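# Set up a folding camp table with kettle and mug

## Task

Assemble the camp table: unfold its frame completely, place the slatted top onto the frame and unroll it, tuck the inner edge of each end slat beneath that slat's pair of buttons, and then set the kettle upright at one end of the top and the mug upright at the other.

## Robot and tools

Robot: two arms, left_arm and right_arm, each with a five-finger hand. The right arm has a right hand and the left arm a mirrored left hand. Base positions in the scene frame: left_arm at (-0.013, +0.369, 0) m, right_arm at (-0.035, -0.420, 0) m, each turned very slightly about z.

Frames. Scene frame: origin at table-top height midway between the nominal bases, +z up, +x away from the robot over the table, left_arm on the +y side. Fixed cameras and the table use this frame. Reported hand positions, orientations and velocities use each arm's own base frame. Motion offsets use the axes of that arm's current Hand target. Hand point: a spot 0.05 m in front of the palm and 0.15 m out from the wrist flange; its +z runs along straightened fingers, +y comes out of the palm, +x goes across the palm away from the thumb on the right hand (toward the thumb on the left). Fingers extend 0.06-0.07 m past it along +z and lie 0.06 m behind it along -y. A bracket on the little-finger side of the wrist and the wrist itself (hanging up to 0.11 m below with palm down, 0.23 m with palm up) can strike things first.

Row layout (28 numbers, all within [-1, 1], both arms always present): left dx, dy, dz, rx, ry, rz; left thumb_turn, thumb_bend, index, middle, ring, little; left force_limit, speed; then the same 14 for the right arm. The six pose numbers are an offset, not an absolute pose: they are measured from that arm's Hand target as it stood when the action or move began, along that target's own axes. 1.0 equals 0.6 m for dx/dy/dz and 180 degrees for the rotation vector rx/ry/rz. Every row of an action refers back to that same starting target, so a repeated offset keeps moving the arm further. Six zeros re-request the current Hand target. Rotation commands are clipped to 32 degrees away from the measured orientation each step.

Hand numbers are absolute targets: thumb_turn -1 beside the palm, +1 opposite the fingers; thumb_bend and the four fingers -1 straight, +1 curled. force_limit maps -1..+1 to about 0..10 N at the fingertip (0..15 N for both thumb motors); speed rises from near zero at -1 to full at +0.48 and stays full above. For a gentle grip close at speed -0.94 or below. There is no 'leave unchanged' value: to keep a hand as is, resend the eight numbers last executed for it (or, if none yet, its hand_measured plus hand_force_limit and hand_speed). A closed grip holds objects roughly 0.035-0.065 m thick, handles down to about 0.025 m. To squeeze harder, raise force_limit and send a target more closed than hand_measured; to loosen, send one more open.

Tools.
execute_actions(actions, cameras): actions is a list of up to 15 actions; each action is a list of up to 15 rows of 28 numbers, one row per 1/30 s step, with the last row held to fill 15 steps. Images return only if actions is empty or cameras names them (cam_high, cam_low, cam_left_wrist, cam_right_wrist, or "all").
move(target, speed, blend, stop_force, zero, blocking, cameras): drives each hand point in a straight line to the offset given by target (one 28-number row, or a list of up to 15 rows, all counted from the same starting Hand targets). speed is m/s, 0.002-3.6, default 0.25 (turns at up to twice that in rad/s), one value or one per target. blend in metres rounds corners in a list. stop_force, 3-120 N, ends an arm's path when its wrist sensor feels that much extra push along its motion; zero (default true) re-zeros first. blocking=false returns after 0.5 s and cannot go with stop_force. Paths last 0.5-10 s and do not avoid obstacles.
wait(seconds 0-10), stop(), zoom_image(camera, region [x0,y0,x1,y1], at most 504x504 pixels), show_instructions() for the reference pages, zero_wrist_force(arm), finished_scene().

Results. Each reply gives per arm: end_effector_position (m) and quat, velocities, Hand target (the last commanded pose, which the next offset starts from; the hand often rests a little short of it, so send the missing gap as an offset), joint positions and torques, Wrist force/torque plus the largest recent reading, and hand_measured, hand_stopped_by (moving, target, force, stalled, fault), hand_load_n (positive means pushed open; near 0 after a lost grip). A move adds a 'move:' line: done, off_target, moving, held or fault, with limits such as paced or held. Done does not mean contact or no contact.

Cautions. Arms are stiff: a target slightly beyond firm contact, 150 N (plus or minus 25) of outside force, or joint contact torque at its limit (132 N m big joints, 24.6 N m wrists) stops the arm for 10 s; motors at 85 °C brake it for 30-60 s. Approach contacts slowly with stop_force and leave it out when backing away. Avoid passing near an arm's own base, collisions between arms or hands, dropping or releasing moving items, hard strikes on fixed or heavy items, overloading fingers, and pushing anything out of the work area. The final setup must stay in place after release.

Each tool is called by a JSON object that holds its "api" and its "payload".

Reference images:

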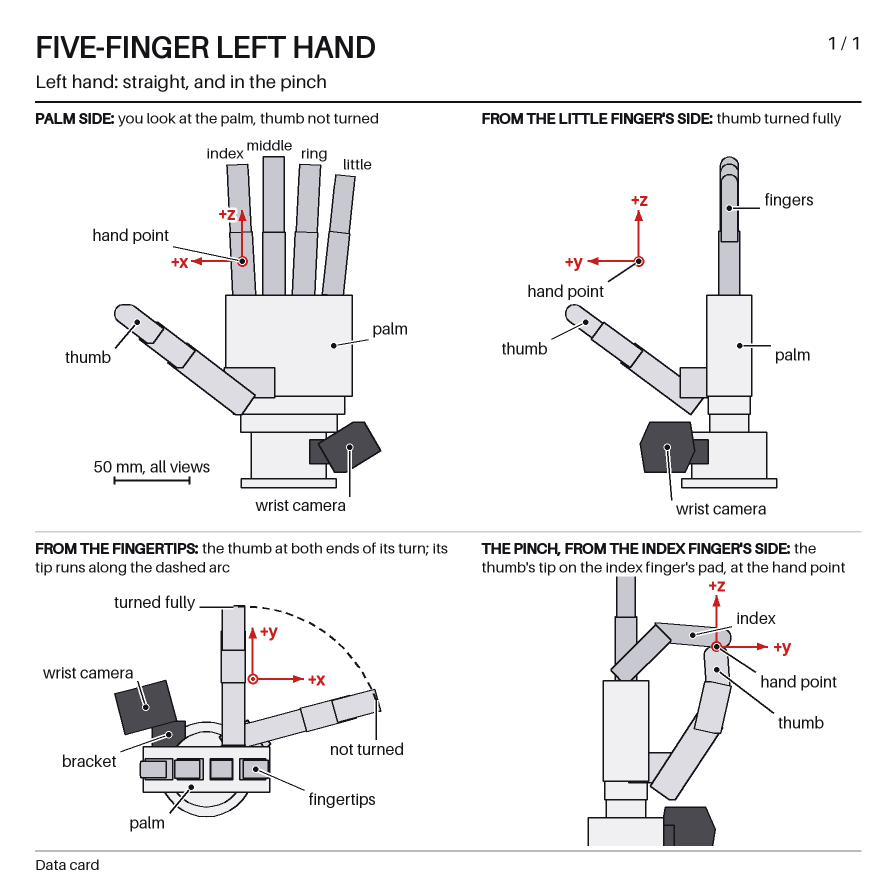

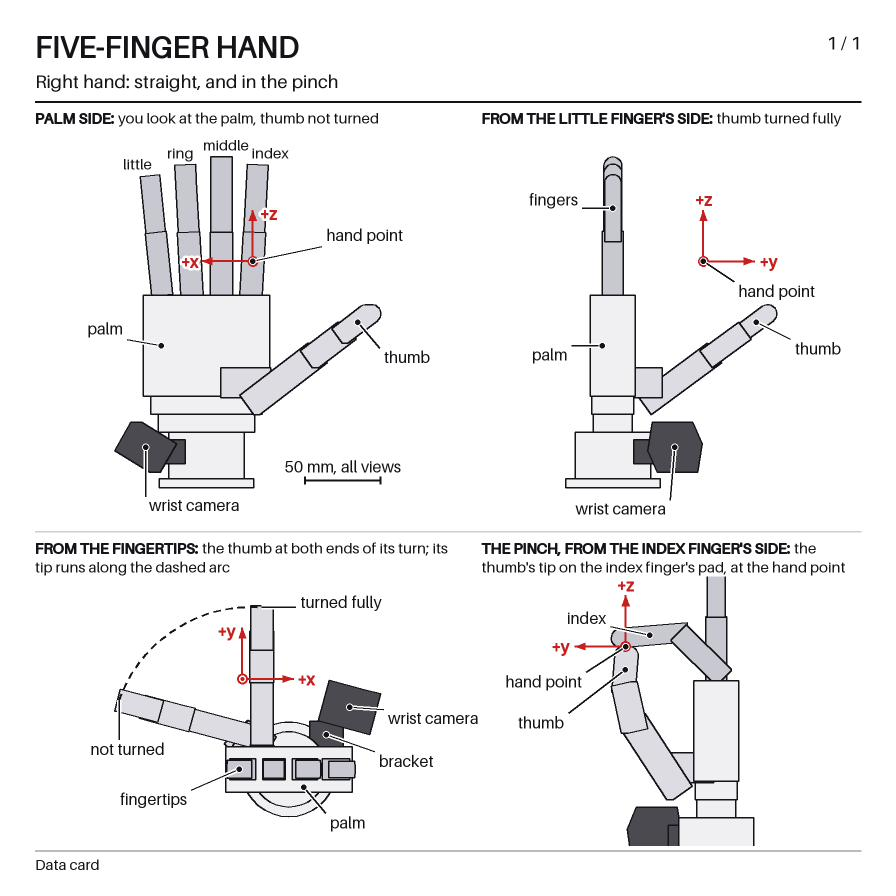

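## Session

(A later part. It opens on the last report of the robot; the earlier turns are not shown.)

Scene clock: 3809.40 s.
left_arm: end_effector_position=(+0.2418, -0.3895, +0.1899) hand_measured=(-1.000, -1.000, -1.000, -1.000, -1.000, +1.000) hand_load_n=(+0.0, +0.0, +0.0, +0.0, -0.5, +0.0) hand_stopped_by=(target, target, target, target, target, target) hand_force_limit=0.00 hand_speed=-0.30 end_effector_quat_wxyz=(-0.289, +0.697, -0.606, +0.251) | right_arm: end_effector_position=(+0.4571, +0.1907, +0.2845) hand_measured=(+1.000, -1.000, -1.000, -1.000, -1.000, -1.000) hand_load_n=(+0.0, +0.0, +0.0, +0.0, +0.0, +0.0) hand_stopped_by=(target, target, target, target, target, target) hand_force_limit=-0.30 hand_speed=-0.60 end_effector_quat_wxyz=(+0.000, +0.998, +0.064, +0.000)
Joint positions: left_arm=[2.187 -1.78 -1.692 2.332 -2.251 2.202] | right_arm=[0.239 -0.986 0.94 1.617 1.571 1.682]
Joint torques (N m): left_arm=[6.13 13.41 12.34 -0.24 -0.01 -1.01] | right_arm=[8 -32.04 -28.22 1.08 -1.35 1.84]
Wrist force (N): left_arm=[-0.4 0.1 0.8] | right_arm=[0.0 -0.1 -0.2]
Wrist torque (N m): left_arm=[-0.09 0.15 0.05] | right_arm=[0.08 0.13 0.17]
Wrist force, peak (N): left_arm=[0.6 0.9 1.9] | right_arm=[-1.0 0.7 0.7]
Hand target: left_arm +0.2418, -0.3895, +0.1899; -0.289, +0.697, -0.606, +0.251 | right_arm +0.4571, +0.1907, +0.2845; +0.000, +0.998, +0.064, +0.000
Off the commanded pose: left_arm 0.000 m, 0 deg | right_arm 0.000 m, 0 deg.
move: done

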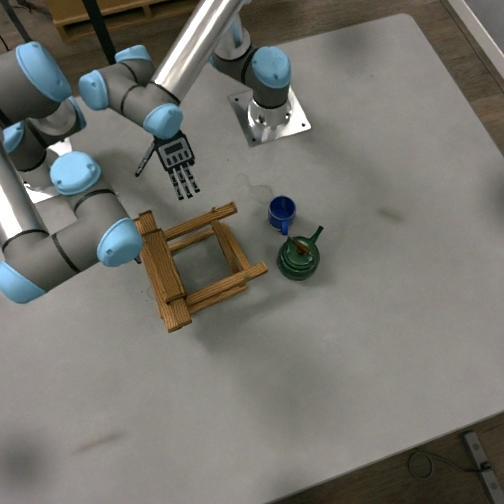

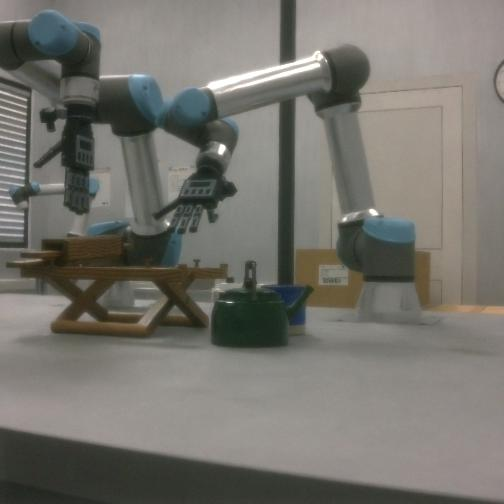

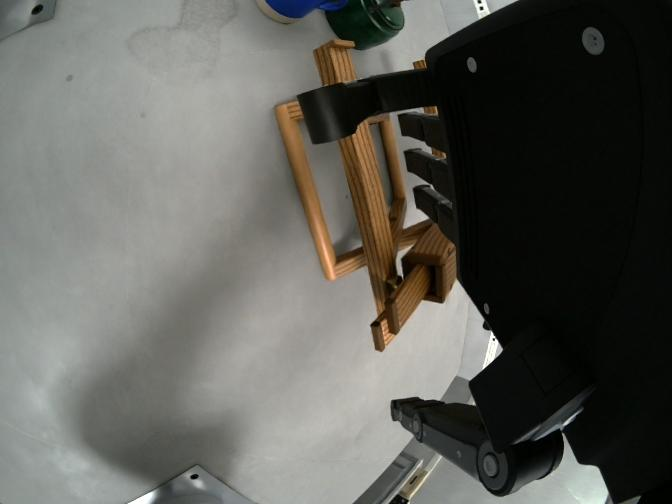

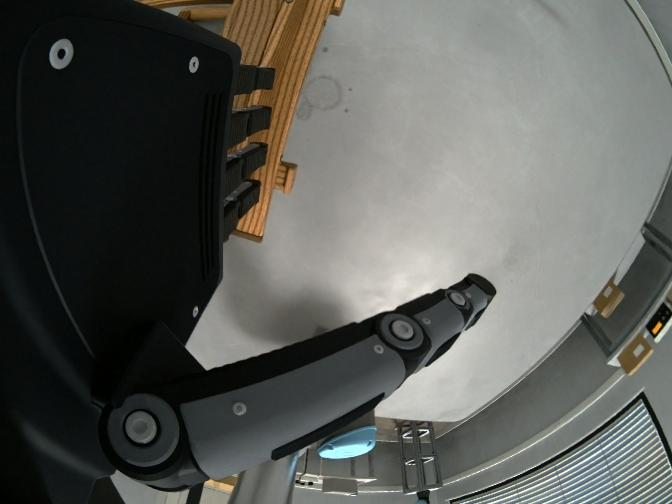

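{"api": "move", "payload": {"target": [0,-0.0307,0.125,0,0,0,-1,-1,-1,-1,-1,1,0,-0.3,0,0,0,0,0,0,1,-1,-1,-1,-1,-1,-0.3,-0.6], "speed": 0.1, "cameras": ["cam_high","cam_left_wrist","cam_low"]}}

{"api": "zoom_image", "payload": {"camera": "cam_high", "region": [130, 160, 250, 280]}}

{"api": "zoom_image", "payload": {"camera": "cam_left_wrist", "region": [280, 0, 480, 330]}}

{"api": "zoom_image", "payload": {"camera": "cam_low", "region": [100, 180, 240, 300]}}

Scene clock: 3841.70 s.
left_arm: end_effector_position=(+0.3072, -0.3802, +0.1498) hand_measured=(-1.000, -1.000, -1.000, -1.000, -1.000, +1.000) hand_load_n=(+0.0, +0.0, +0.0, +0.0, +0.0, +0.0) hand_stopped_by=(target, target, target, target, target, target) hand_force_limit=0.00 hand_speed=-0.30 end_effector_quat_wxyz=(-0.289, +0.697, -0.606, +0.251) | right_arm: end_effector_position=(+0.4571, +0.1907, +0.2845) hand_measured=(+1.000, -1.000, -1.000, -1.000, -1.000, -1.000) hand_load_n=(+0.0, +0.0, +0.0, -0.5, +0.0, +0.0) hand_stopped_by=(target, target, target, target, target, target) hand_force_limit=-0.30 hand_speed=-0.60 end_effector_quat_wxyz=(+0.000, +0.998, +0.064, +0.000)
Joint positions: left_arm=[2.337 -1.829 -1.715 2.504 -2.182 2.368] | right_arm=[0.239 -0.986 0.94 1.617 1.571 1.682]
Joint torques (N m): left_arm=[-6.58 37.31 17.9 -3.2 -3.4 -1.5] | right_arm=[7.54 -32.84 -28.59 1.97 -1.44 1.7]
Wrist force (N): left_arm=[-0.7 0.2 1.0] | right_arm=[-0.1 -0.4 -0.1]
Wrist torque (N m): left_arm=[-0.14 0.21 0.18] | right_arm=[0.04 0.14 0.16]
Wrist force, peak (N): left_arm=[-0.4 0.2 1.9] | right_arm=[-0.4 -0.2 -0.1]
Hand target: left_arm +0.3073, -0.3802, +0.1499; -0.289, +0.697, -0.606, +0.251 | right_arm +0.4571, +0.1907, +0.2845; +0.000, +0.998, +0.064, +0.000
Off the commanded pose: left_arm 0.000 m, 0 deg | right_arm 0.000 m, 0 deg.
move: done
Images, in order (width x height): cam_high 504x504, cam_low 504x504, cam_left_wrist 672x504.

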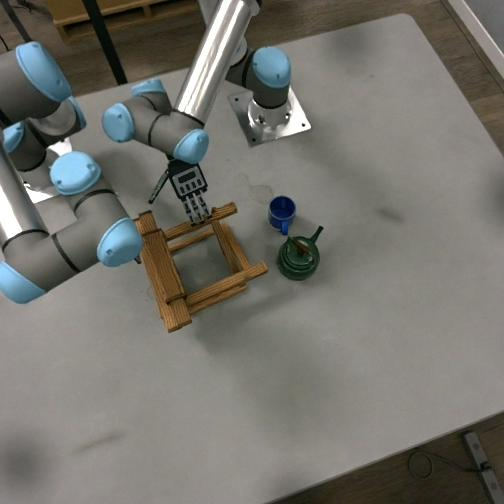

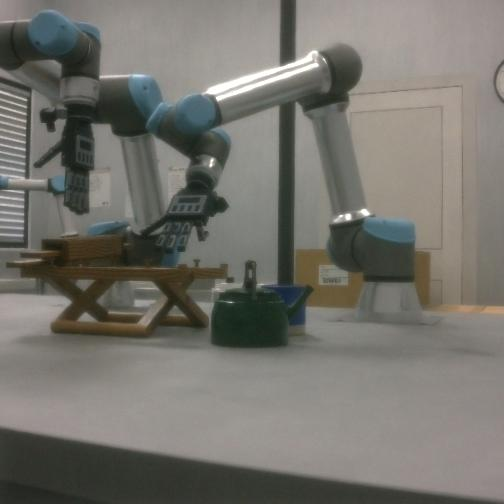

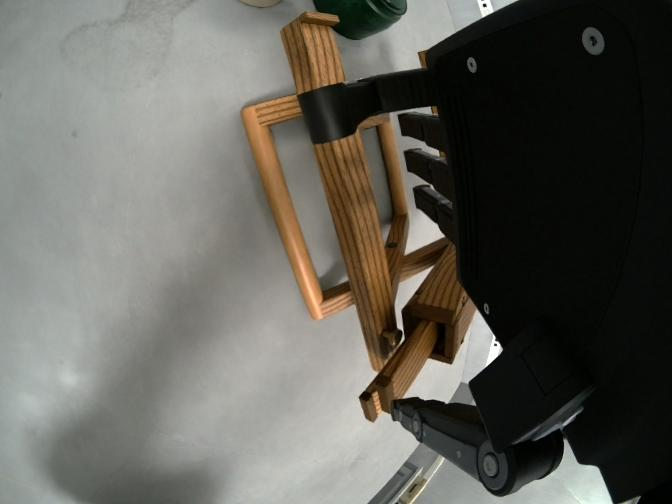

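Scaled by 4.200 from the camera's 504x504 image, which has a finer 720x720 frame.

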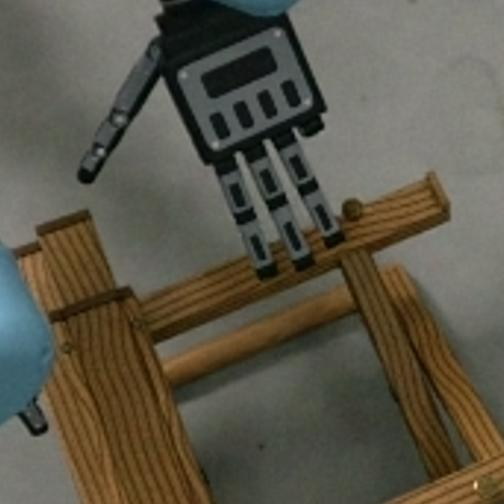

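Scaled by 1.527 from the camera's 672x504 image, which has a finer 960x720 frame.

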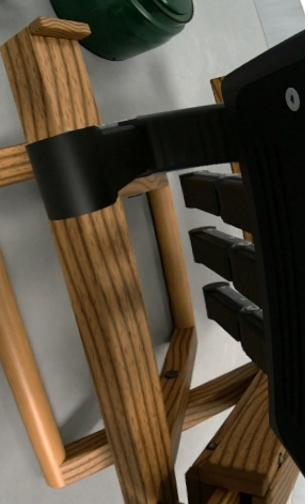

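Scaled by 3.600 from the camera's 504x504 image, which has a finer 720x720 frame.

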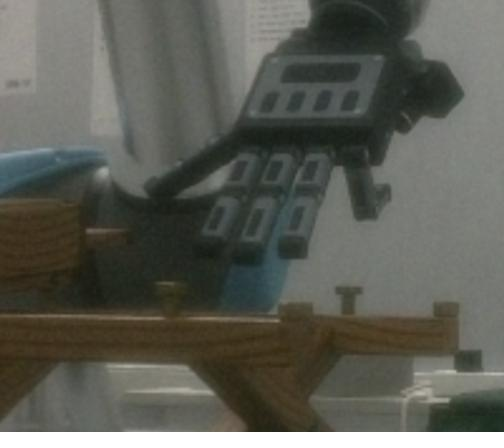

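{"api": "move", "payload": {"target": [0.02,0.0118,0.0707,0,0,0,-1,-1,-1,-1,-1,1,0,-0.3,0,0,0,0,0,0,1,-1,-1,-1,-1,-1,-0.3,-0.6], "speed": 0.05, "stop_force": 5, "cameras": ["cam_high","cam_low"]}}

{"api": "zoom_image", "payload": {"camera": "cam_high", "region": [130, 160, 250, 280]}}

{"api": "zoom_image", "payload": {"camera": "cam_low", "region": [100, 180, 240, 300]}}

Scene clock: 3859.33 s.
left_arm: end_effector_position=(+0.3337, -0.3886, +0.1150) hand_measured=(-1.000, -1.000, -1.000, -1.000, -1.000, +1.000) hand_load_n=(+0.0, -0.5, +0.0, +0.0, +0.0, +0.0) hand_stopped_by=(target, target, target, target, target, target) hand_force_limit=0.00 hand_speed=-0.30 end_effector_quat_wxyz=(-0.289, +0.697, -0.606, +0.251) | right_arm: end_effector_position=(+0.4571, +0.1907, +0.2845) hand_measured=(+1.000, -1.000, -1.000, -1.000, -1.000, -1.000) hand_load_n=(+0.0, +0.0, +0.0, +0.0, +0.0, +0.0) hand_stopped_by=(target, target, target, target, target, target) hand_force_limit=-0.30 hand_speed=-0.60 end_effector_quat_wxyz=(+0.000, +0.998, +0.064, +0.000)
Joint positions: left_arm=[2.37 -1.904 -1.708 2.591 -2.165 2.402] | right_arm=[0.239 -0.986 0.94 1.617 1.571 1.682]
Joint torques (N m): left_arm=[-6.82 39.42 8.12 -3.18 -1.96 -1.55] | right_arm=[7.34 -32.15 -27.93 2.59 -0.95 1.63]
Wrist force (N): left_arm=[-0.5 0.0 0.9] | right_arm=[-0.1 0.1 -0.2]
Wrist torque (N m): left_arm=[-0.12 0.16 0.04] | right_arm=[0.10 0.15 0.17]
Wrist force, peak (N): left_arm=[0.0 0.5 1.5] | right_arm=[0.0 -0.3 -0.3]
Hand target: left_arm +0.3337, -0.3886, +0.1150; -0.289, +0.697, -0.606, +0.251 | right_arm +0.4571, +0.1907, +0.2845; +0.000, +0.998, +0.064, +0.000
Off the commanded pose: left_arm 0.000 m, 0 deg | right_arm 0.000 m, 0 deg.
move: done
Images, in order (width x height): cam_high 504x504, cam_low 504x504.

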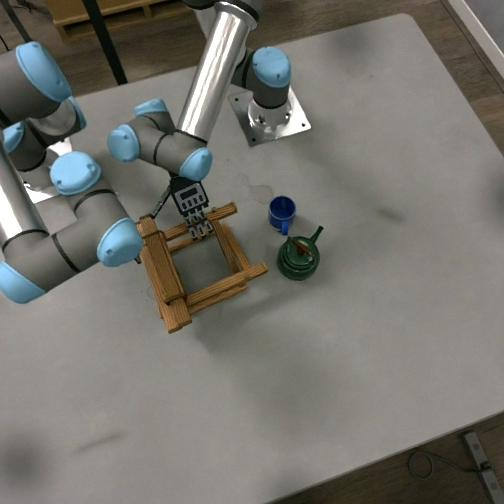

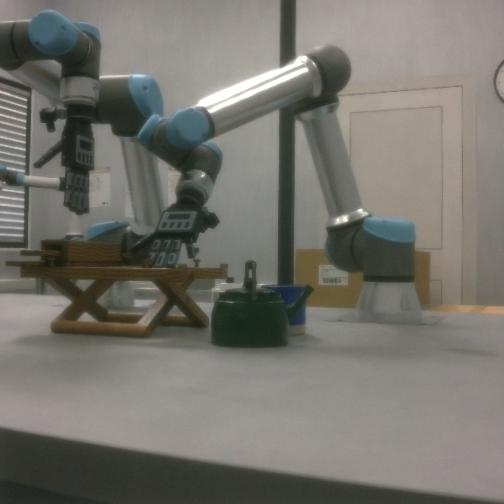

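Scaled by 4.200 from the camera's 504x504 image, which has a finer 720x720 frame.

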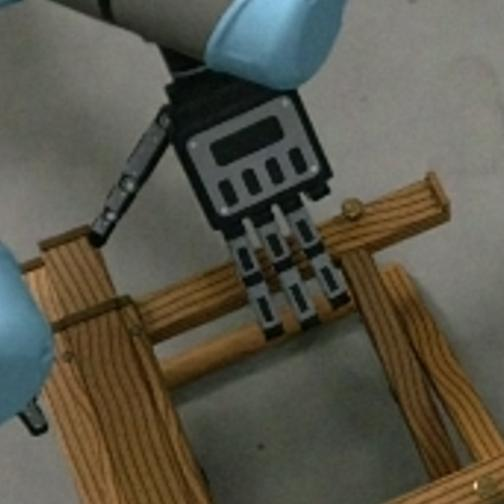

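Scaled by 3.600 from the camera's 504x504 image, which has a finer 720x720 frame.

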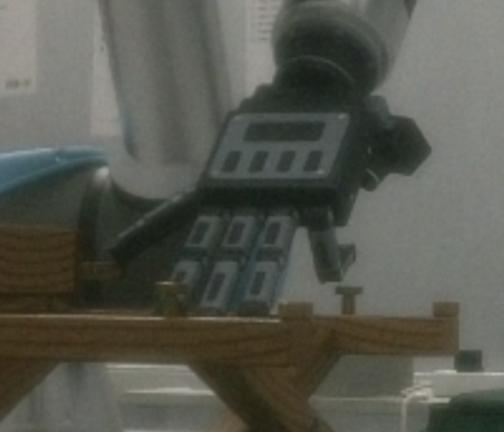

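{"api": "move", "payload": {"target": [0,0.0236,0.0236,0,0,0,-1,-1,-1,-1,-1,1,0,-0.3,0,0,0,0,0,0,1,-1,-1,-1,-1,-1,-0.3,-0.6], "speed": 0.04, "stop_force": 5, "cameras": ["cam_high","cam_low"]}}

{"api": "zoom_image", "payload": {"camera": "cam_low", "region": [100, 180, 240, 300]}}

Scene clock: 3873.33 s.
left_arm: end_effector_position=(+0.3337, -0.3886, +0.0949) hand_measured=(-1.000, -1.000, -1.000, -1.000, -1.000, +1.000) hand_load_n=(-0.5, -0.5, +0.0, +0.0, +0.0, +0.0) hand_stopped_by=(target, target, target, target, target, target) hand_force_limit=0.00 hand_speed=-0.30 end_effector_quat_wxyz=(-0.289, +0.697, -0.606, +0.251) | right_arm: end_effector_position=(+0.4571, +0.1907, +0.2845) hand_measured=(+1.000, -1.000, -1.000, -1.000, -1.000, -1.000) hand_load_n=(+0.0, +0.0, +0.0, +0.0, +0.5, +0.0) hand_stopped_by=(target, target, target, target, target, target) hand_force_limit=-0.30 hand_speed=-0.60 end_effector_quat_wxyz=(+0.000, +0.998, +0.064, +0.000)
Joint positions: left_arm=[2.37 -1.926 -1.734 2.64 -2.165 2.402] | right_arm=[0.239 -0.986 0.94 1.617 1.571 1.682]
Joint torques (N m): left_arm=[1.95 39.5 26.72 -3.09 0.89 1.26] | right_arm=[6.72 -33.24 -27.89 3.24 -1.11 1.86]
Wrist force (N): left_arm=[-0.5 0.3 1.5] | right_arm=[-0.1 -0.1 -0.1]
Wrist torque (N m): left_arm=[-0.16 0.17 0.08] | right_arm=[0.07 0.14 0.17]
Wrist force, peak (N): left_arm=[-0.6 0.6 1.6] | right_arm=[0.0 -0.1 -0.4]
Hand target: left_arm +0.3337, -0.3886, +0.0949; -0.289, +0.697, -0.606, +0.251 | right_arm +0.4571, +0.1907, +0.2845; +0.000, +0.998, +0.064, +0.000
Off the commanded pose: left_arm 0.000 m, 0 deg | right_arm 0.000 m, 0 deg.
move: done
Images, in order (width x height): cam_high 504x504, cam_low 504x504.

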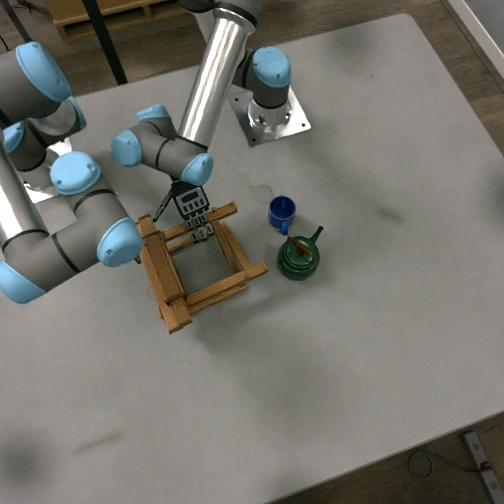

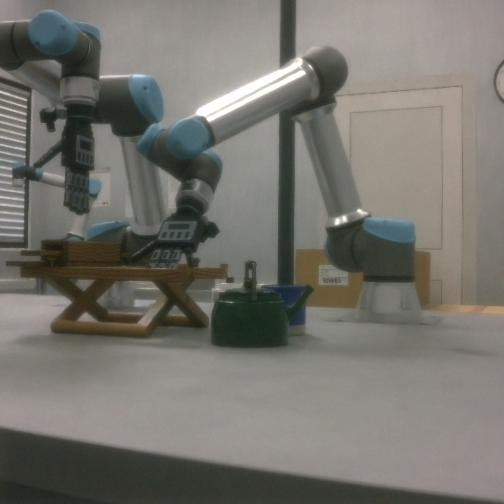

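Scaled by 3.600 from the camera's 504x504 image, which has a finer 720x720 frame.

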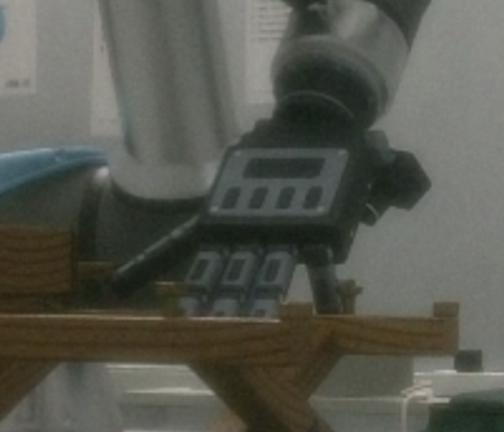

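{"api": "move", "payload": {"target": [0,0.1178,-0.1178,0,0,0,-1,-1,-1,-1,-1,1,0,-0.3,0,0,0,0,0,0,1,-1,-1,-1,-1,-1,-0.3,-0.6], "speed": 0.03, "stop_force": 20, "cameras": ["cam_high","cam_low"]}}

{"api": "zoom_image", "payload": {"camera": "cam_high", "region": [90, 130, 290, 340]}}

Scene clock: 3889.20 s.
left_arm: end_effector_position=(+0.2348, -0.4025, +0.0948) hand_measured=(-1.000, -1.000, -1.000, -1.000, -1.000, +1.000) hand_load_n=(-0.5, -0.5, +0.0, -0.5, +0.0, -1.0) hand_stopped_by=(target, target, target, target, target, target) hand_force_limit=0.00 hand_speed=-0.30 end_effector_quat_wxyz=(-0.289, +0.697, -0.606, +0.251) | right_arm: end_effector_position=(+0.4571, +0.1907, +0.2845) hand_measured=(+1.000, -1.000, -1.000, -1.000, -1.000, -1.000) hand_load_n=(+0.0, +0.0, +0.0, +0.0, +0.0, +0.0) hand_stopped_by=(target, target, target, target, target, target) hand_force_limit=-0.30 hand_speed=-0.60 end_effector_quat_wxyz=(+0.000, +0.998, +0.064, +0.000)
Joint positions: left_arm=[2.152 -1.908 -1.799 2.54 -2.266 2.16] | right_arm=[0.239 -0.986 0.94 1.617 1.571 1.682]
Joint torques (N m): left_arm=[7.7 19.7 26.04 0.17 1.29 1.63] | right_arm=[5.82 -32.21 -26.37 3.45 -0.72 1.8]
Wrist force (N): left_arm=[0.1 -0.5 -2.0] | right_arm=[0.1 0.0 -0.1]
Wrist torque (N m): left_arm=[0.07 0.01 0.02] | right_arm=[0.09 0.11 0.18]
Wrist force, peak (N): left_arm=[-0.6 -3.6 0.8] | right_arm=[-0.2 -0.2 0.4]
Hand target: left_arm +0.2348, -0.4025, +0.0948; -0.289, +0.697, -0.606, +0.251 | right_arm +0.4571, +0.1907, +0.2845; +0.000, +0.998, +0.064, +0.000
Off the commanded pose: left_arm 0.000 m, 0 deg | right_arm 0.000 m, 0 deg.
move: done
Images, in order (width x height): cam_high 504x504, cam_low 504x504.

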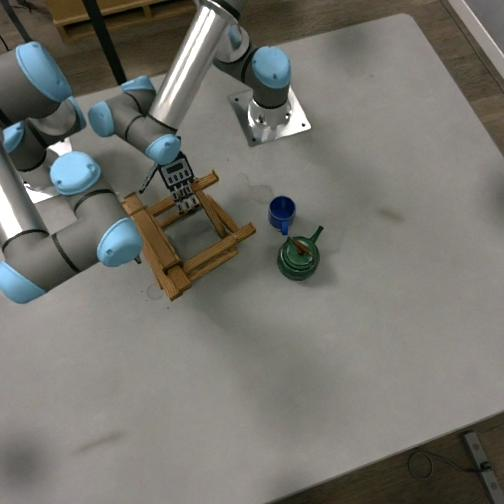

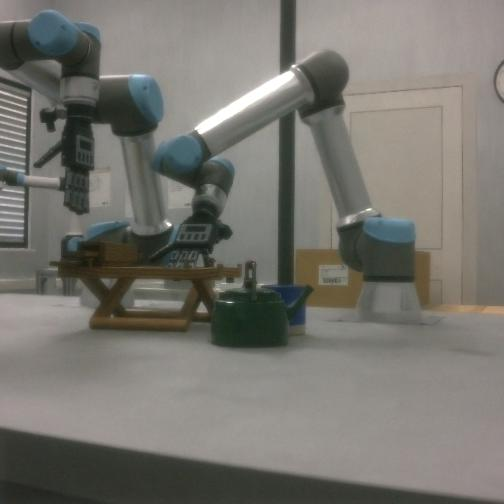

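Scaled by 2.400 from the camera's 504x504 image, which has a finer 720x720 frame.

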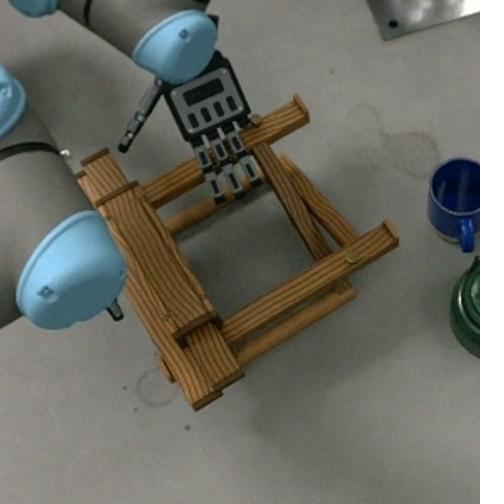

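{"api": "move", "payload": {"target": [[0,-0.0118,0.0118,0,0,0,-1,-1,-1,-1,-1,1,0,-0.3,0,0,0,0,0,0,1,-1,-1,-1,-1,-1,-0.3,-0.6],[0,-0.0825,-0.2,0,0,0,-1,-1,-1,-1,-1,1,0,-0.3,0,0,0,0,0,0,1,-1,-1,-1,-1,-1,-0.3,-0.6],[0.123,-0.215,-0.1974,-0.1845,-0.2134,-0.5149,-1,-1,-1,-1,-1,-1,0,-0.3,0,0,0,0,0,0,1,-1,-1,-1,-1,-1,-0.3,-0.6]], "speed": [0.04,0.15,0.15], "blend": [0,0.03,0], "cameras": ["all"]}}

{"api": "zoom_image", "payload": {"camera": "cam_high", "region": [90, 130, 290, 340]}}

{"api": "zoom_image", "payload": {"camera": "cam_low", "region": [30, 200, 250, 350]}}

Scene clock: 3947.87 s.
left_arm: end_effector_position=(+0.2086, -0.4062, +0.1678) hand_measured=(-1.000, -1.000, -1.000, -1.000, -1.000, +1.000) hand_load_n=(+0.0, +0.0, +0.0, +0.0, +0.0, +0.0) hand_stopped_by=(target, target, target, target, target, target) hand_force_limit=0.00 hand_speed=-0.30 end_effector_quat_wxyz=(-0.289, +0.697, -0.606, +0.252) | right_arm: end_effector_position=(+0.4571, +0.1907, +0.2845) hand_measured=(+1.000, -1.000, -1.000, -1.000, -1.000, -1.000) hand_load_n=(+0.0, +0.0, +0.0, +0.0, +0.0, -0.5) hand_stopped_by=(target, target, target, target, target, target) hand_force_limit=-0.30 hand_speed=-0.60 end_effector_quat_wxyz=(+0.000, +0.998, +0.064, +0.000)
Joint positions: left_arm=[2.088 -1.831 -1.706 2.322 -2.289 2.083] | right_arm=[0.239 -0.986 0.94 1.617 1.571 1.682]
Joint torques (N m): left_arm=[6.15 16.38 8.15 -0.61 0.01 1.51] | right_arm=[6.89 -32.17 -27.3 3.53 -0.69 1.51]
Wrist force (N): left_arm=[-0.5 -0.3 1.0] | right_arm=[0.1 -0.1 0.1]
Wrist torque (N m): left_arm=[-0.16 0.16 0.18] | right_arm=[0.07 0.10 0.19]
Wrist force, peak (N): left_arm=[-0.9 -2.8 -4.7] | right_arm=[-0.1 -0.3 -0.3]
Hand target: left_arm +0.2086, -0.4062, +0.1677; -0.289, +0.697, -0.606, +0.251 (not the last commanded pose) | right_arm +0.4571, +0.1907, +0.2845; +0.000, +0.998, +0.064, +0.000
Off the commanded pose: left_arm 0.130 m, 106 deg | right_arm 0.000 m, 0 deg.
move: held (left_arm; a check stopped the path); path passed 1 of 3 targets; target 3's new numbers were not sent; limits=held
pose unreachable (left arm): on one or more control steps of this call, first in action 0 (counted from 0), this arm could not follow its commanded pose, so it was not sent that pose on those steps. It may still have moved: this result reports where it is.
cause: moving toward the commanded pose would bring a part of the arm too close to another arm (a part of this arm just beyond joint 4 (wrist 1) and a part of the right arm just beyond its joint 2 (shoulder lift), where that arm would come to rest).

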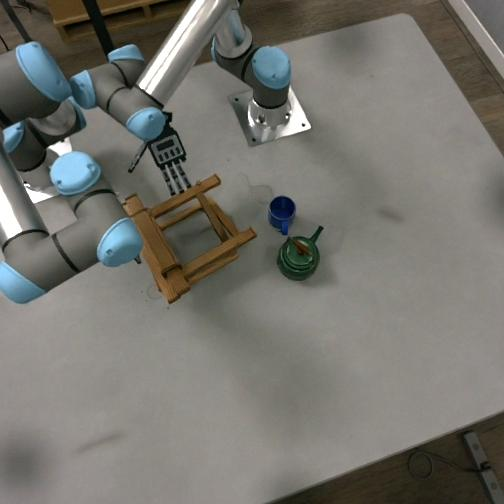

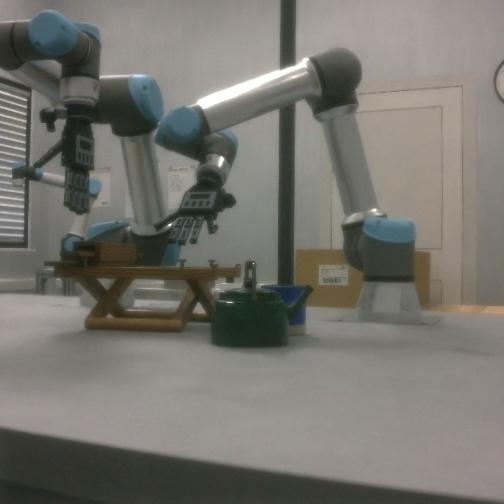

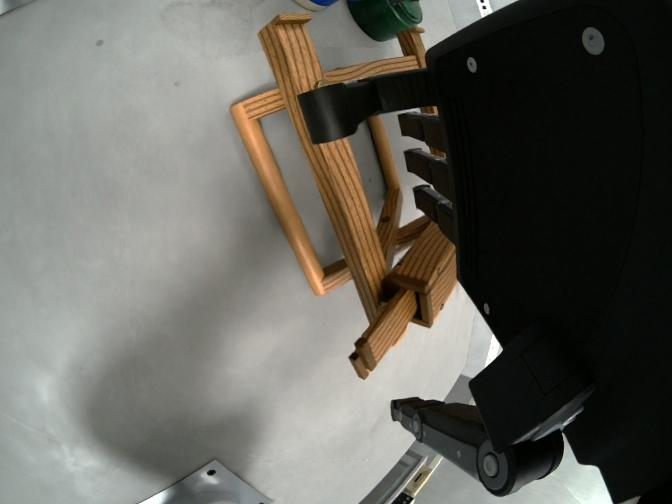

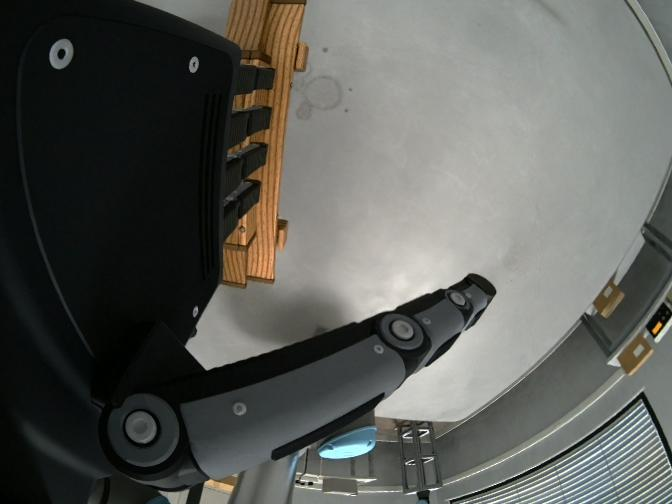

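Scaled by 2.400 from the camera's 504x504 image, which has a finer 720x720 frame.

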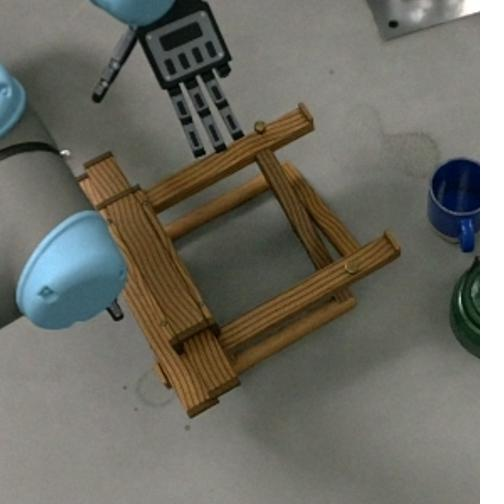

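Scaled by 2.291 from the camera's 504x504 image, which has a finer 720x720 frame.

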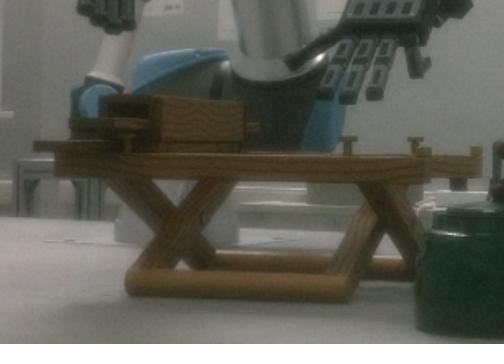

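{"api": "move", "payload": {"target": [[-0.0872,-0.1265,-0.1565,0,0,0,-1,-1,-1,-1,-1,1,0,-0.3,0,0,0,0,0,0,1,-1,-1,-1,-1,-1,-0.3,-0.6],[0.0407,-0.5333,0.2923,-0.2056,0.1778,0.4288,-1,-1,-1,-1,-1,-1,0,0,0,0,0,0,0,0,1,-1,-1,-1,-1,-1,-0.3,-0.6]], "speed": 0.25, "blend": 0.03, "cameras": []}}

{"api": "move", "payload": {"target": [[0,0,0,0,0,0,-1,-1,-1,-1,-1,-1,0,0,-0.165,-0.021,-0.05,0,0,-0.5,1,-1,-1,-1,-1,-1,-0.3,-0.6],[0,0,0,0,0,0,-1,-1,-1,-1,-1,-1,0,0,-0.3437,-0.2235,0.0575,0,0,0.954,1,-1,-1,-1,-1,-1,-0.3,-0.6]], "speed": 0.25, "blend": 0.03, "cameras": ["all"]}}

{"api": "zoom_image", "payload": {"camera": "cam_high", "region": [90, 130, 290, 340]}}

Scene clock: 4015.90 s.
left_arm: end_effector_position=(+0.4228, -0.3720, +0.2763) hand_measured=(-1.000, -1.000, -1.000, -1.000, -1.000, +1.000) hand_load_n=(+0.0, +0.0, +0.5, +0.0, +0.0, +0.0) hand_stopped_by=(target, target, target, target, target, target) hand_force_limit=0.00 hand_speed=-0.30 end_effector_quat_wxyz=(+0.118, -0.376, +0.913, -0.103) | right_arm: end_effector_position=(+0.4571, +0.1907, +0.2845) hand_measured=(+1.000, -1.000, -1.000, -1.000, -1.000, -1.000) hand_load_n=(+0.0, +0.0, +0.0, +0.0, +0.0, +0.0) hand_stopped_by=(target, target, target, target, target, target) hand_force_limit=-0.30 hand_speed=-0.60 end_effector_quat_wxyz=(+0.000, +0.998, +0.064, +0.000)
Joint positions: left_arm=[2.657 -2.173 -0.833 1.746 -1.618 3.453] | right_arm=[0.239 -0.986 0.94 1.617 1.571 1.682]
Joint torques (N m): left_arm=[-6.41 43.74 25.55 -1.03 -1.94 -0.52] | right_arm=[6.22 -33.39 -25.49 3.41 -0.55 1.68]
Wrist force (N): left_arm=[-0.1 0.4 0.5] | right_arm=[0.1 0.1 0.0]
Wrist torque (N m): left_arm=[-0.01 0.03 0.15] | right_arm=[0.09 0.11 0.19]
Wrist force, peak (N): left_arm=[-3.5 -3.4 5.5] | right_arm=[-0.4 -0.2 0.1]
Hand target: left_arm +0.4229, -0.3721, +0.2764; +0.118, -0.376, +0.913, -0.103 (not the last commanded pose) | right_arm +0.4571, +0.1907, +0.2845; +0.000, +0.998, +0.064, +0.000
Off the commanded pose: left_arm 0.136 m, 34 deg | right_arm 0.000 m, 0 deg.
move: held (left_arm; a check stopped the path); path passed 1 of 2 targets; target 2's new numbers were not sent; limits=held
pose unreachable (left arm): on one or more control steps of this call, first in action 0 (counted from 0), this arm could not follow its commanded pose, so it was not sent that pose on those steps. It may still have moved: this result reports where it is.
cause: moving toward the commanded pose would bring a part of the arm too close to another arm (a part of this arm just beyond joint 4 (wrist 1) and a part of the right arm just beyond its joint 4 (wrist 1), where that arm would come to rest).
No camera images: "cameras" was empty.

Scene clock: 4016.93 s.
left_arm: end_effector_position=(+0.4229, -0.3721, +0.2764) hand_measured=(-1.000, -1.000, -1.000, -1.000, -1.000, -1.000) hand_load_n=(+0.0, +0.0, +0.0, +0.0, +0.0, +0.0) hand_stopped_by=(target, target, target, target, target, target) hand_force_limit=0.00 hand_speed=0.00 end_effector_quat_wxyz=(+0.118, -0.376, +0.913, -0.103) | right_arm: end_effector_position=(+0.4545, +0.1908, +0.2852) hand_measured=(+1.000, -1.000, -1.000, -1.000, -1.000, -1.000) hand_load_n=(+0.0, +0.0, +0.0, +0.0, +0.0, +0.0) hand_stopped_by=(target, target, target, target, target, target) hand_force_limit=-0.30 hand_speed=-0.60 end_effector_quat_wxyz=(+0.000, +0.996, +0.085, -0.001)
Joint positions: left_arm=[2.657 -2.173 -0.833 1.746 -1.619 3.453] | right_arm=[0.244 -0.998 0.958 1.612 1.571 1.644]
Joint torques (N m): left_arm=[-6.14 28.26 28.58 -3.26 -2.21 1.1] | right_arm=[-5.91 -31.06 -28.87 4 0.46 1.93]
Wrist force (N): left_arm=[-0.4 0.3 0.4] | right_arm=[-0.1 0.2 0.0]
Wrist torque (N m): left_arm=[-0.02 0.08 0.14] | right_arm=[0.12 0.15 -0.02]
Wrist force, peak (N): left_arm=[-0.5 0.6 0.7] | right_arm=[-2.2 -0.9 -0.9]
Hand target: left_arm +0.4229, -0.3721, +0.2764; +0.118, -0.376, +0.913, -0.103 | right_arm +0.4545, +0.1908, +0.2852; +0.000, +0.996, +0.085, -0.001 (not the last commanded pose)
Off the commanded pose: left_arm 0.000 m, 0 deg | right_arm 0.246 m, 174 deg.
move: held (right_arm; a check stopped the path); path passed 0 of 2 targets; limits=held
pose unreachable (right arm): on one or more control steps of this call, first in action 0 (counted from 0), this arm could not follow its commanded pose, so it was not sent that pose on those steps. It may still have moved: this result reports where it is.
cause: moving toward the commanded pose would bring a part of the arm too close to another arm (a part of this arm just beyond joint 4 (wrist 1) and a part of the left arm just beyond its joint 4 (wrist 1), along the way the arms are being sent, or toward where that arm still pushes).

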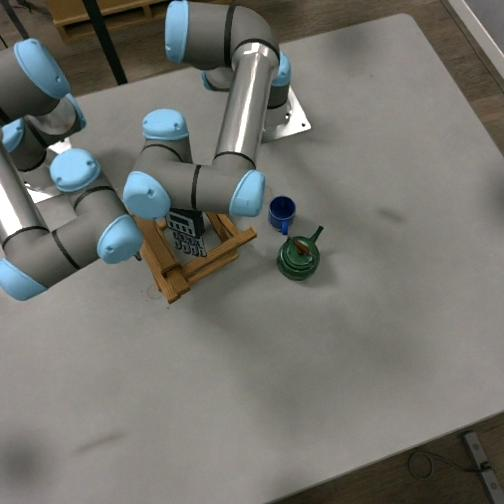

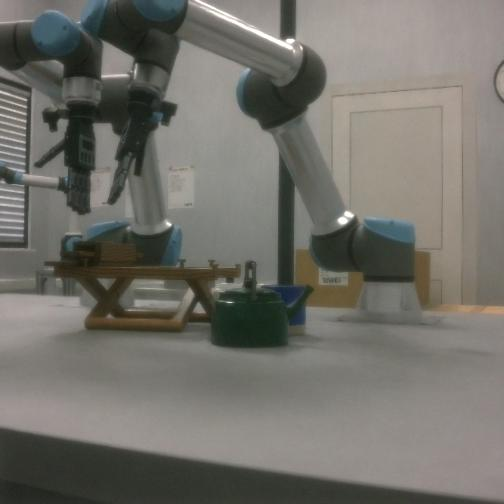

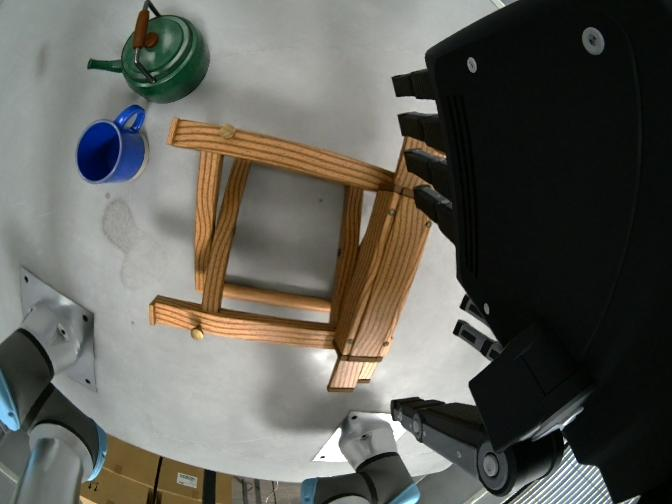

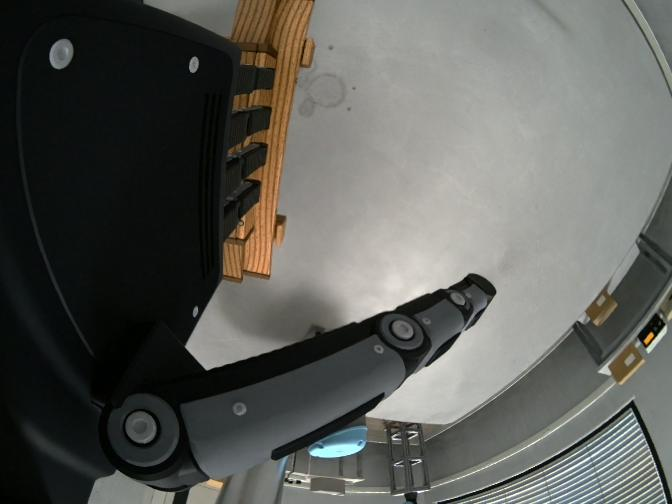

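Scaled by 2.400 from the camera's 504x504 image, which has a finer 720x720 frame.

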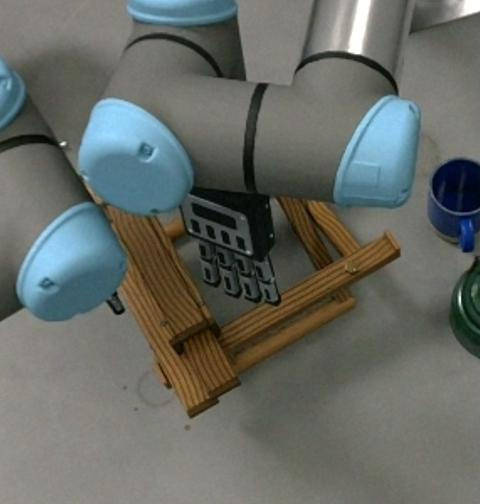

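{"api": "move", "payload": {"target": [0,0.5,-0.1,0,0,0,-1,-1,-1,-1,-1,-1,0,0,0,0,0,0,0,0,1,-1,-1,-1,-1,-1,-0.3,-0.6], "speed": 0.25, "cameras": ["cam_high","cam_low"]}}

Scene clock: 4116.97 s.
left_arm: end_effector_position=(+0.2065, -0.1575, +0.2503) hand_measured=(-1.000, -1.000, -1.000, -1.000, -1.000, -1.000) hand_load_n=(-0.5, +0.0, +0.0, +0.0, +0.0, +0.0) hand_stopped_by=(target, target, target, target, target, target) hand_force_limit=0.00 hand_speed=0.00 end_effector_quat_wxyz=(+0.118, -0.376, +0.913, -0.103) | right_arm: end_effector_position=(+0.4545, +0.1908, +0.2852) hand_measured=(+1.000, -1.000, -1.000, -1.000, -1.000, -1.000) hand_load_n=(+0.0, +0.0, +0.0, +0.0, +0.0, +0.0) hand_stopped_by=(target, target, target, target, target, target) hand_force_limit=-0.30 hand_speed=-0.60 end_effector_quat_wxyz=(+0.000, +0.996, +0.085, -0.001)
Joint positions: left_arm=[3.047 -1.364 -1.878 1.977 -1.499 3.825] | right_arm=[0.244 -0.998 0.958 1.612 1.571 1.644]
Joint torques (N m): left_arm=[3.66 18.57 11.52 -0.09 -2.33 0.84] | right_arm=[-6.39 -31.54 -28.6 3.86 0.07 1.83]
Wrist force (N): left_arm=[-0.7 0.5 0.5] | right_arm=[-0.3 -0.1 0.1]
Wrist torque (N m): left_arm=[0.01 0.14 0.12] | right_arm=[0.08 0.17 -0.05]
Wrist force, peak (N): left_arm=[-0.5 2.3 0.0] | right_arm=[-0.4 0.3 0.1]
Hand target: left_arm +0.2064, -0.1574, +0.2503; +0.118, -0.376, +0.913, -0.103 | right_arm +0.4545, +0.1908, +0.2852; +0.000, +0.996, +0.085, -0.001
Off the commanded pose: left_arm 0.000 m, 0 deg | right_arm 0.000 m, 0 deg.
move: done
Images, in order (width x height): cam_high 504x504, cam_low 504x504.

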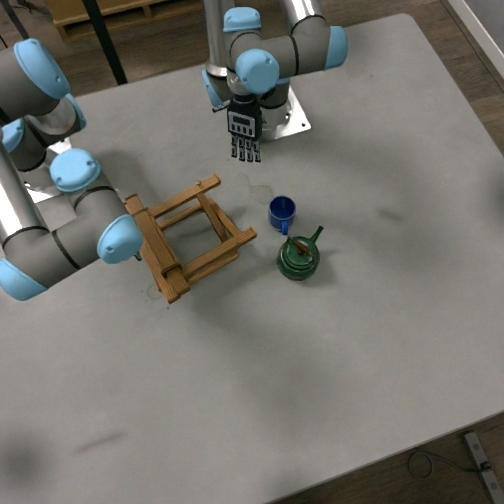

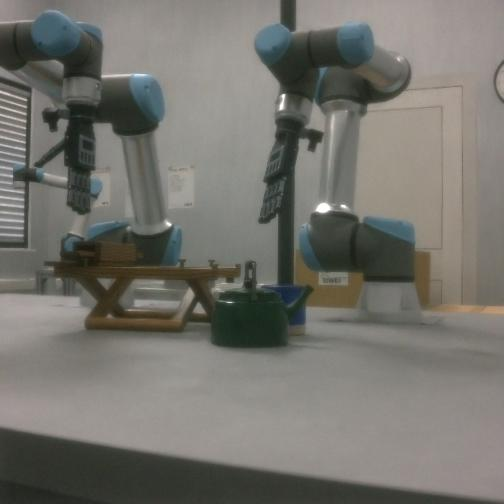

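{"api": "move", "payload": {"target": [0,0,0,0,0,0,-1,-1,-1,-1,-1,-1,0,0,-0.083,-0.070,0.03,0.2911,-0.0145,-0.0307,1,-1,-1,-1,-1,-1,-0.3,-0.6], "speed": 0.2, "cameras": ["all"]}}

{"api": "zoom_image", "payload": {"camera": "cam_high", "region": [90, 130, 290, 340]}}

Scene clock: 4177.70 s.
left_arm: end_effector_position=(+0.2064, -0.1574, +0.2503) hand_measured=(-1.000, -1.000, -1.000, -1.000, -1.000, -1.000) hand_load_n=(+0.0, +0.0, +0.0, +0.0, +0.0, +0.0) hand_stopped_by=(target, target, target, target, target, target) hand_force_limit=0.00 hand_speed=0.00 end_effector_quat_wxyz=(+0.118, -0.376, +0.913, -0.103) | right_arm: end_effector_position=(+0.3983, +0.2237, +0.2673) hand_measured=(+1.000, -1.000, -1.000, -1.000, -1.000, -1.000) hand_load_n=(+0.0, +0.0, +0.0, +0.0, +0.0, +0.0) hand_stopped_by=(target, target, target, target, target, target) hand_force_limit=-0.30 hand_speed=-0.60 end_effector_quat_wxyz=(-0.437, +0.889, +0.122, -0.060)
Joint positions: left_arm=[3.047 -1.364 -1.878 1.977 -1.499 3.825] | right_arm=[-0.122 -1.143 1.47 1.707 0.75 0.971]
Joint torques (N m): left_arm=[6.41 19.24 9.91 -0.3 -1.98 1.32] | right_arm=[5.51 -24.99 -21.48 1.98 -1.72 -0.73]
Wrist force (N): left_arm=[-0.5 0.5 0.5] | right_arm=[-0.2 0.2 1.5]
Wrist torque (N m): left_arm=[0.01 0.11 0.14] | right_arm=[-0.04 0.16 -0.07]
Wrist force, peak (N): left_arm=[-0.6 0.7 0.8] | right_arm=[-0.2 0.2 1.7]
Hand target: left_arm +0.2064, -0.1574, +0.2503; +0.118, -0.376, +0.913, -0.103 | right_arm +0.3983, +0.2237, +0.2673; -0.438, +0.889, +0.122, -0.060
Off the commanded pose: left_arm 0.000 m, 0 deg | right_arm 0.000 m, 0 deg.
move: done

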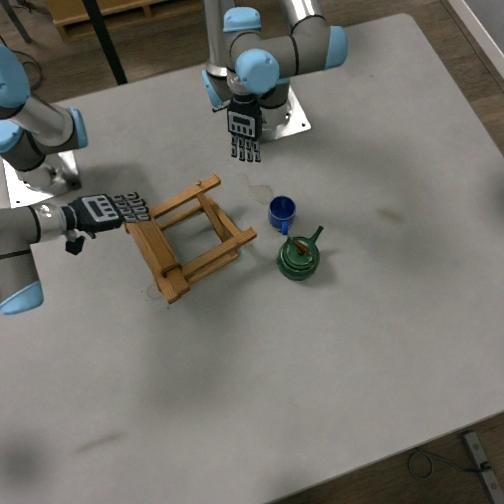

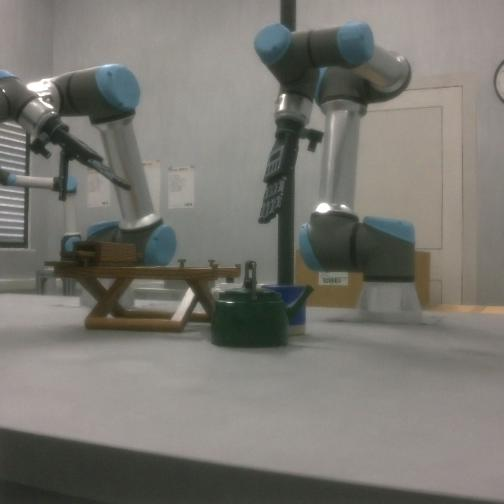

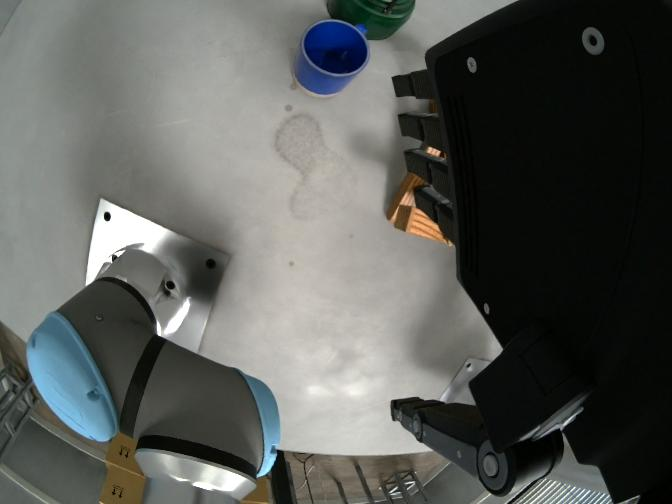

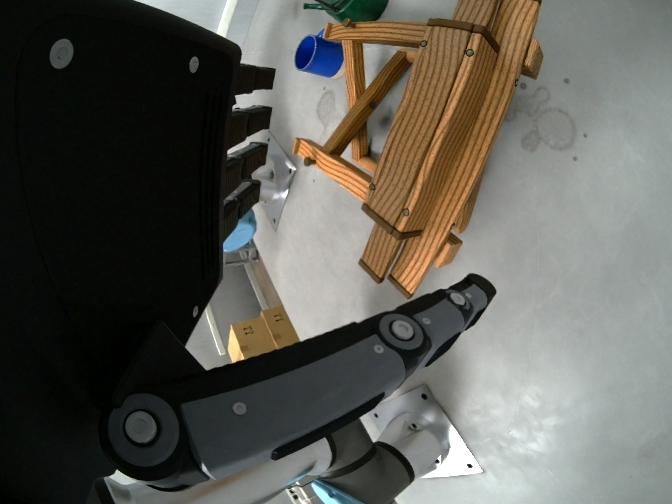

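Scaled by 2.400 from the camera's 504x504 image, which has a finer 720x720 frame.

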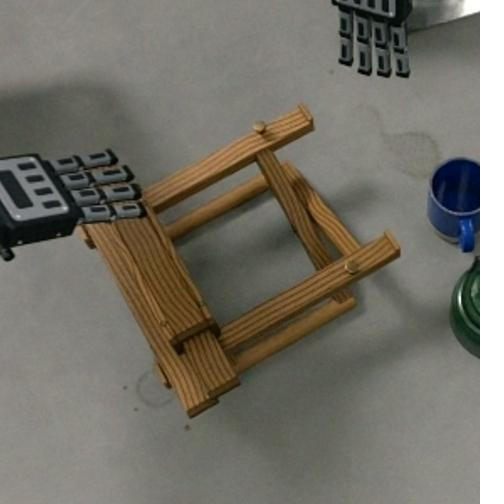

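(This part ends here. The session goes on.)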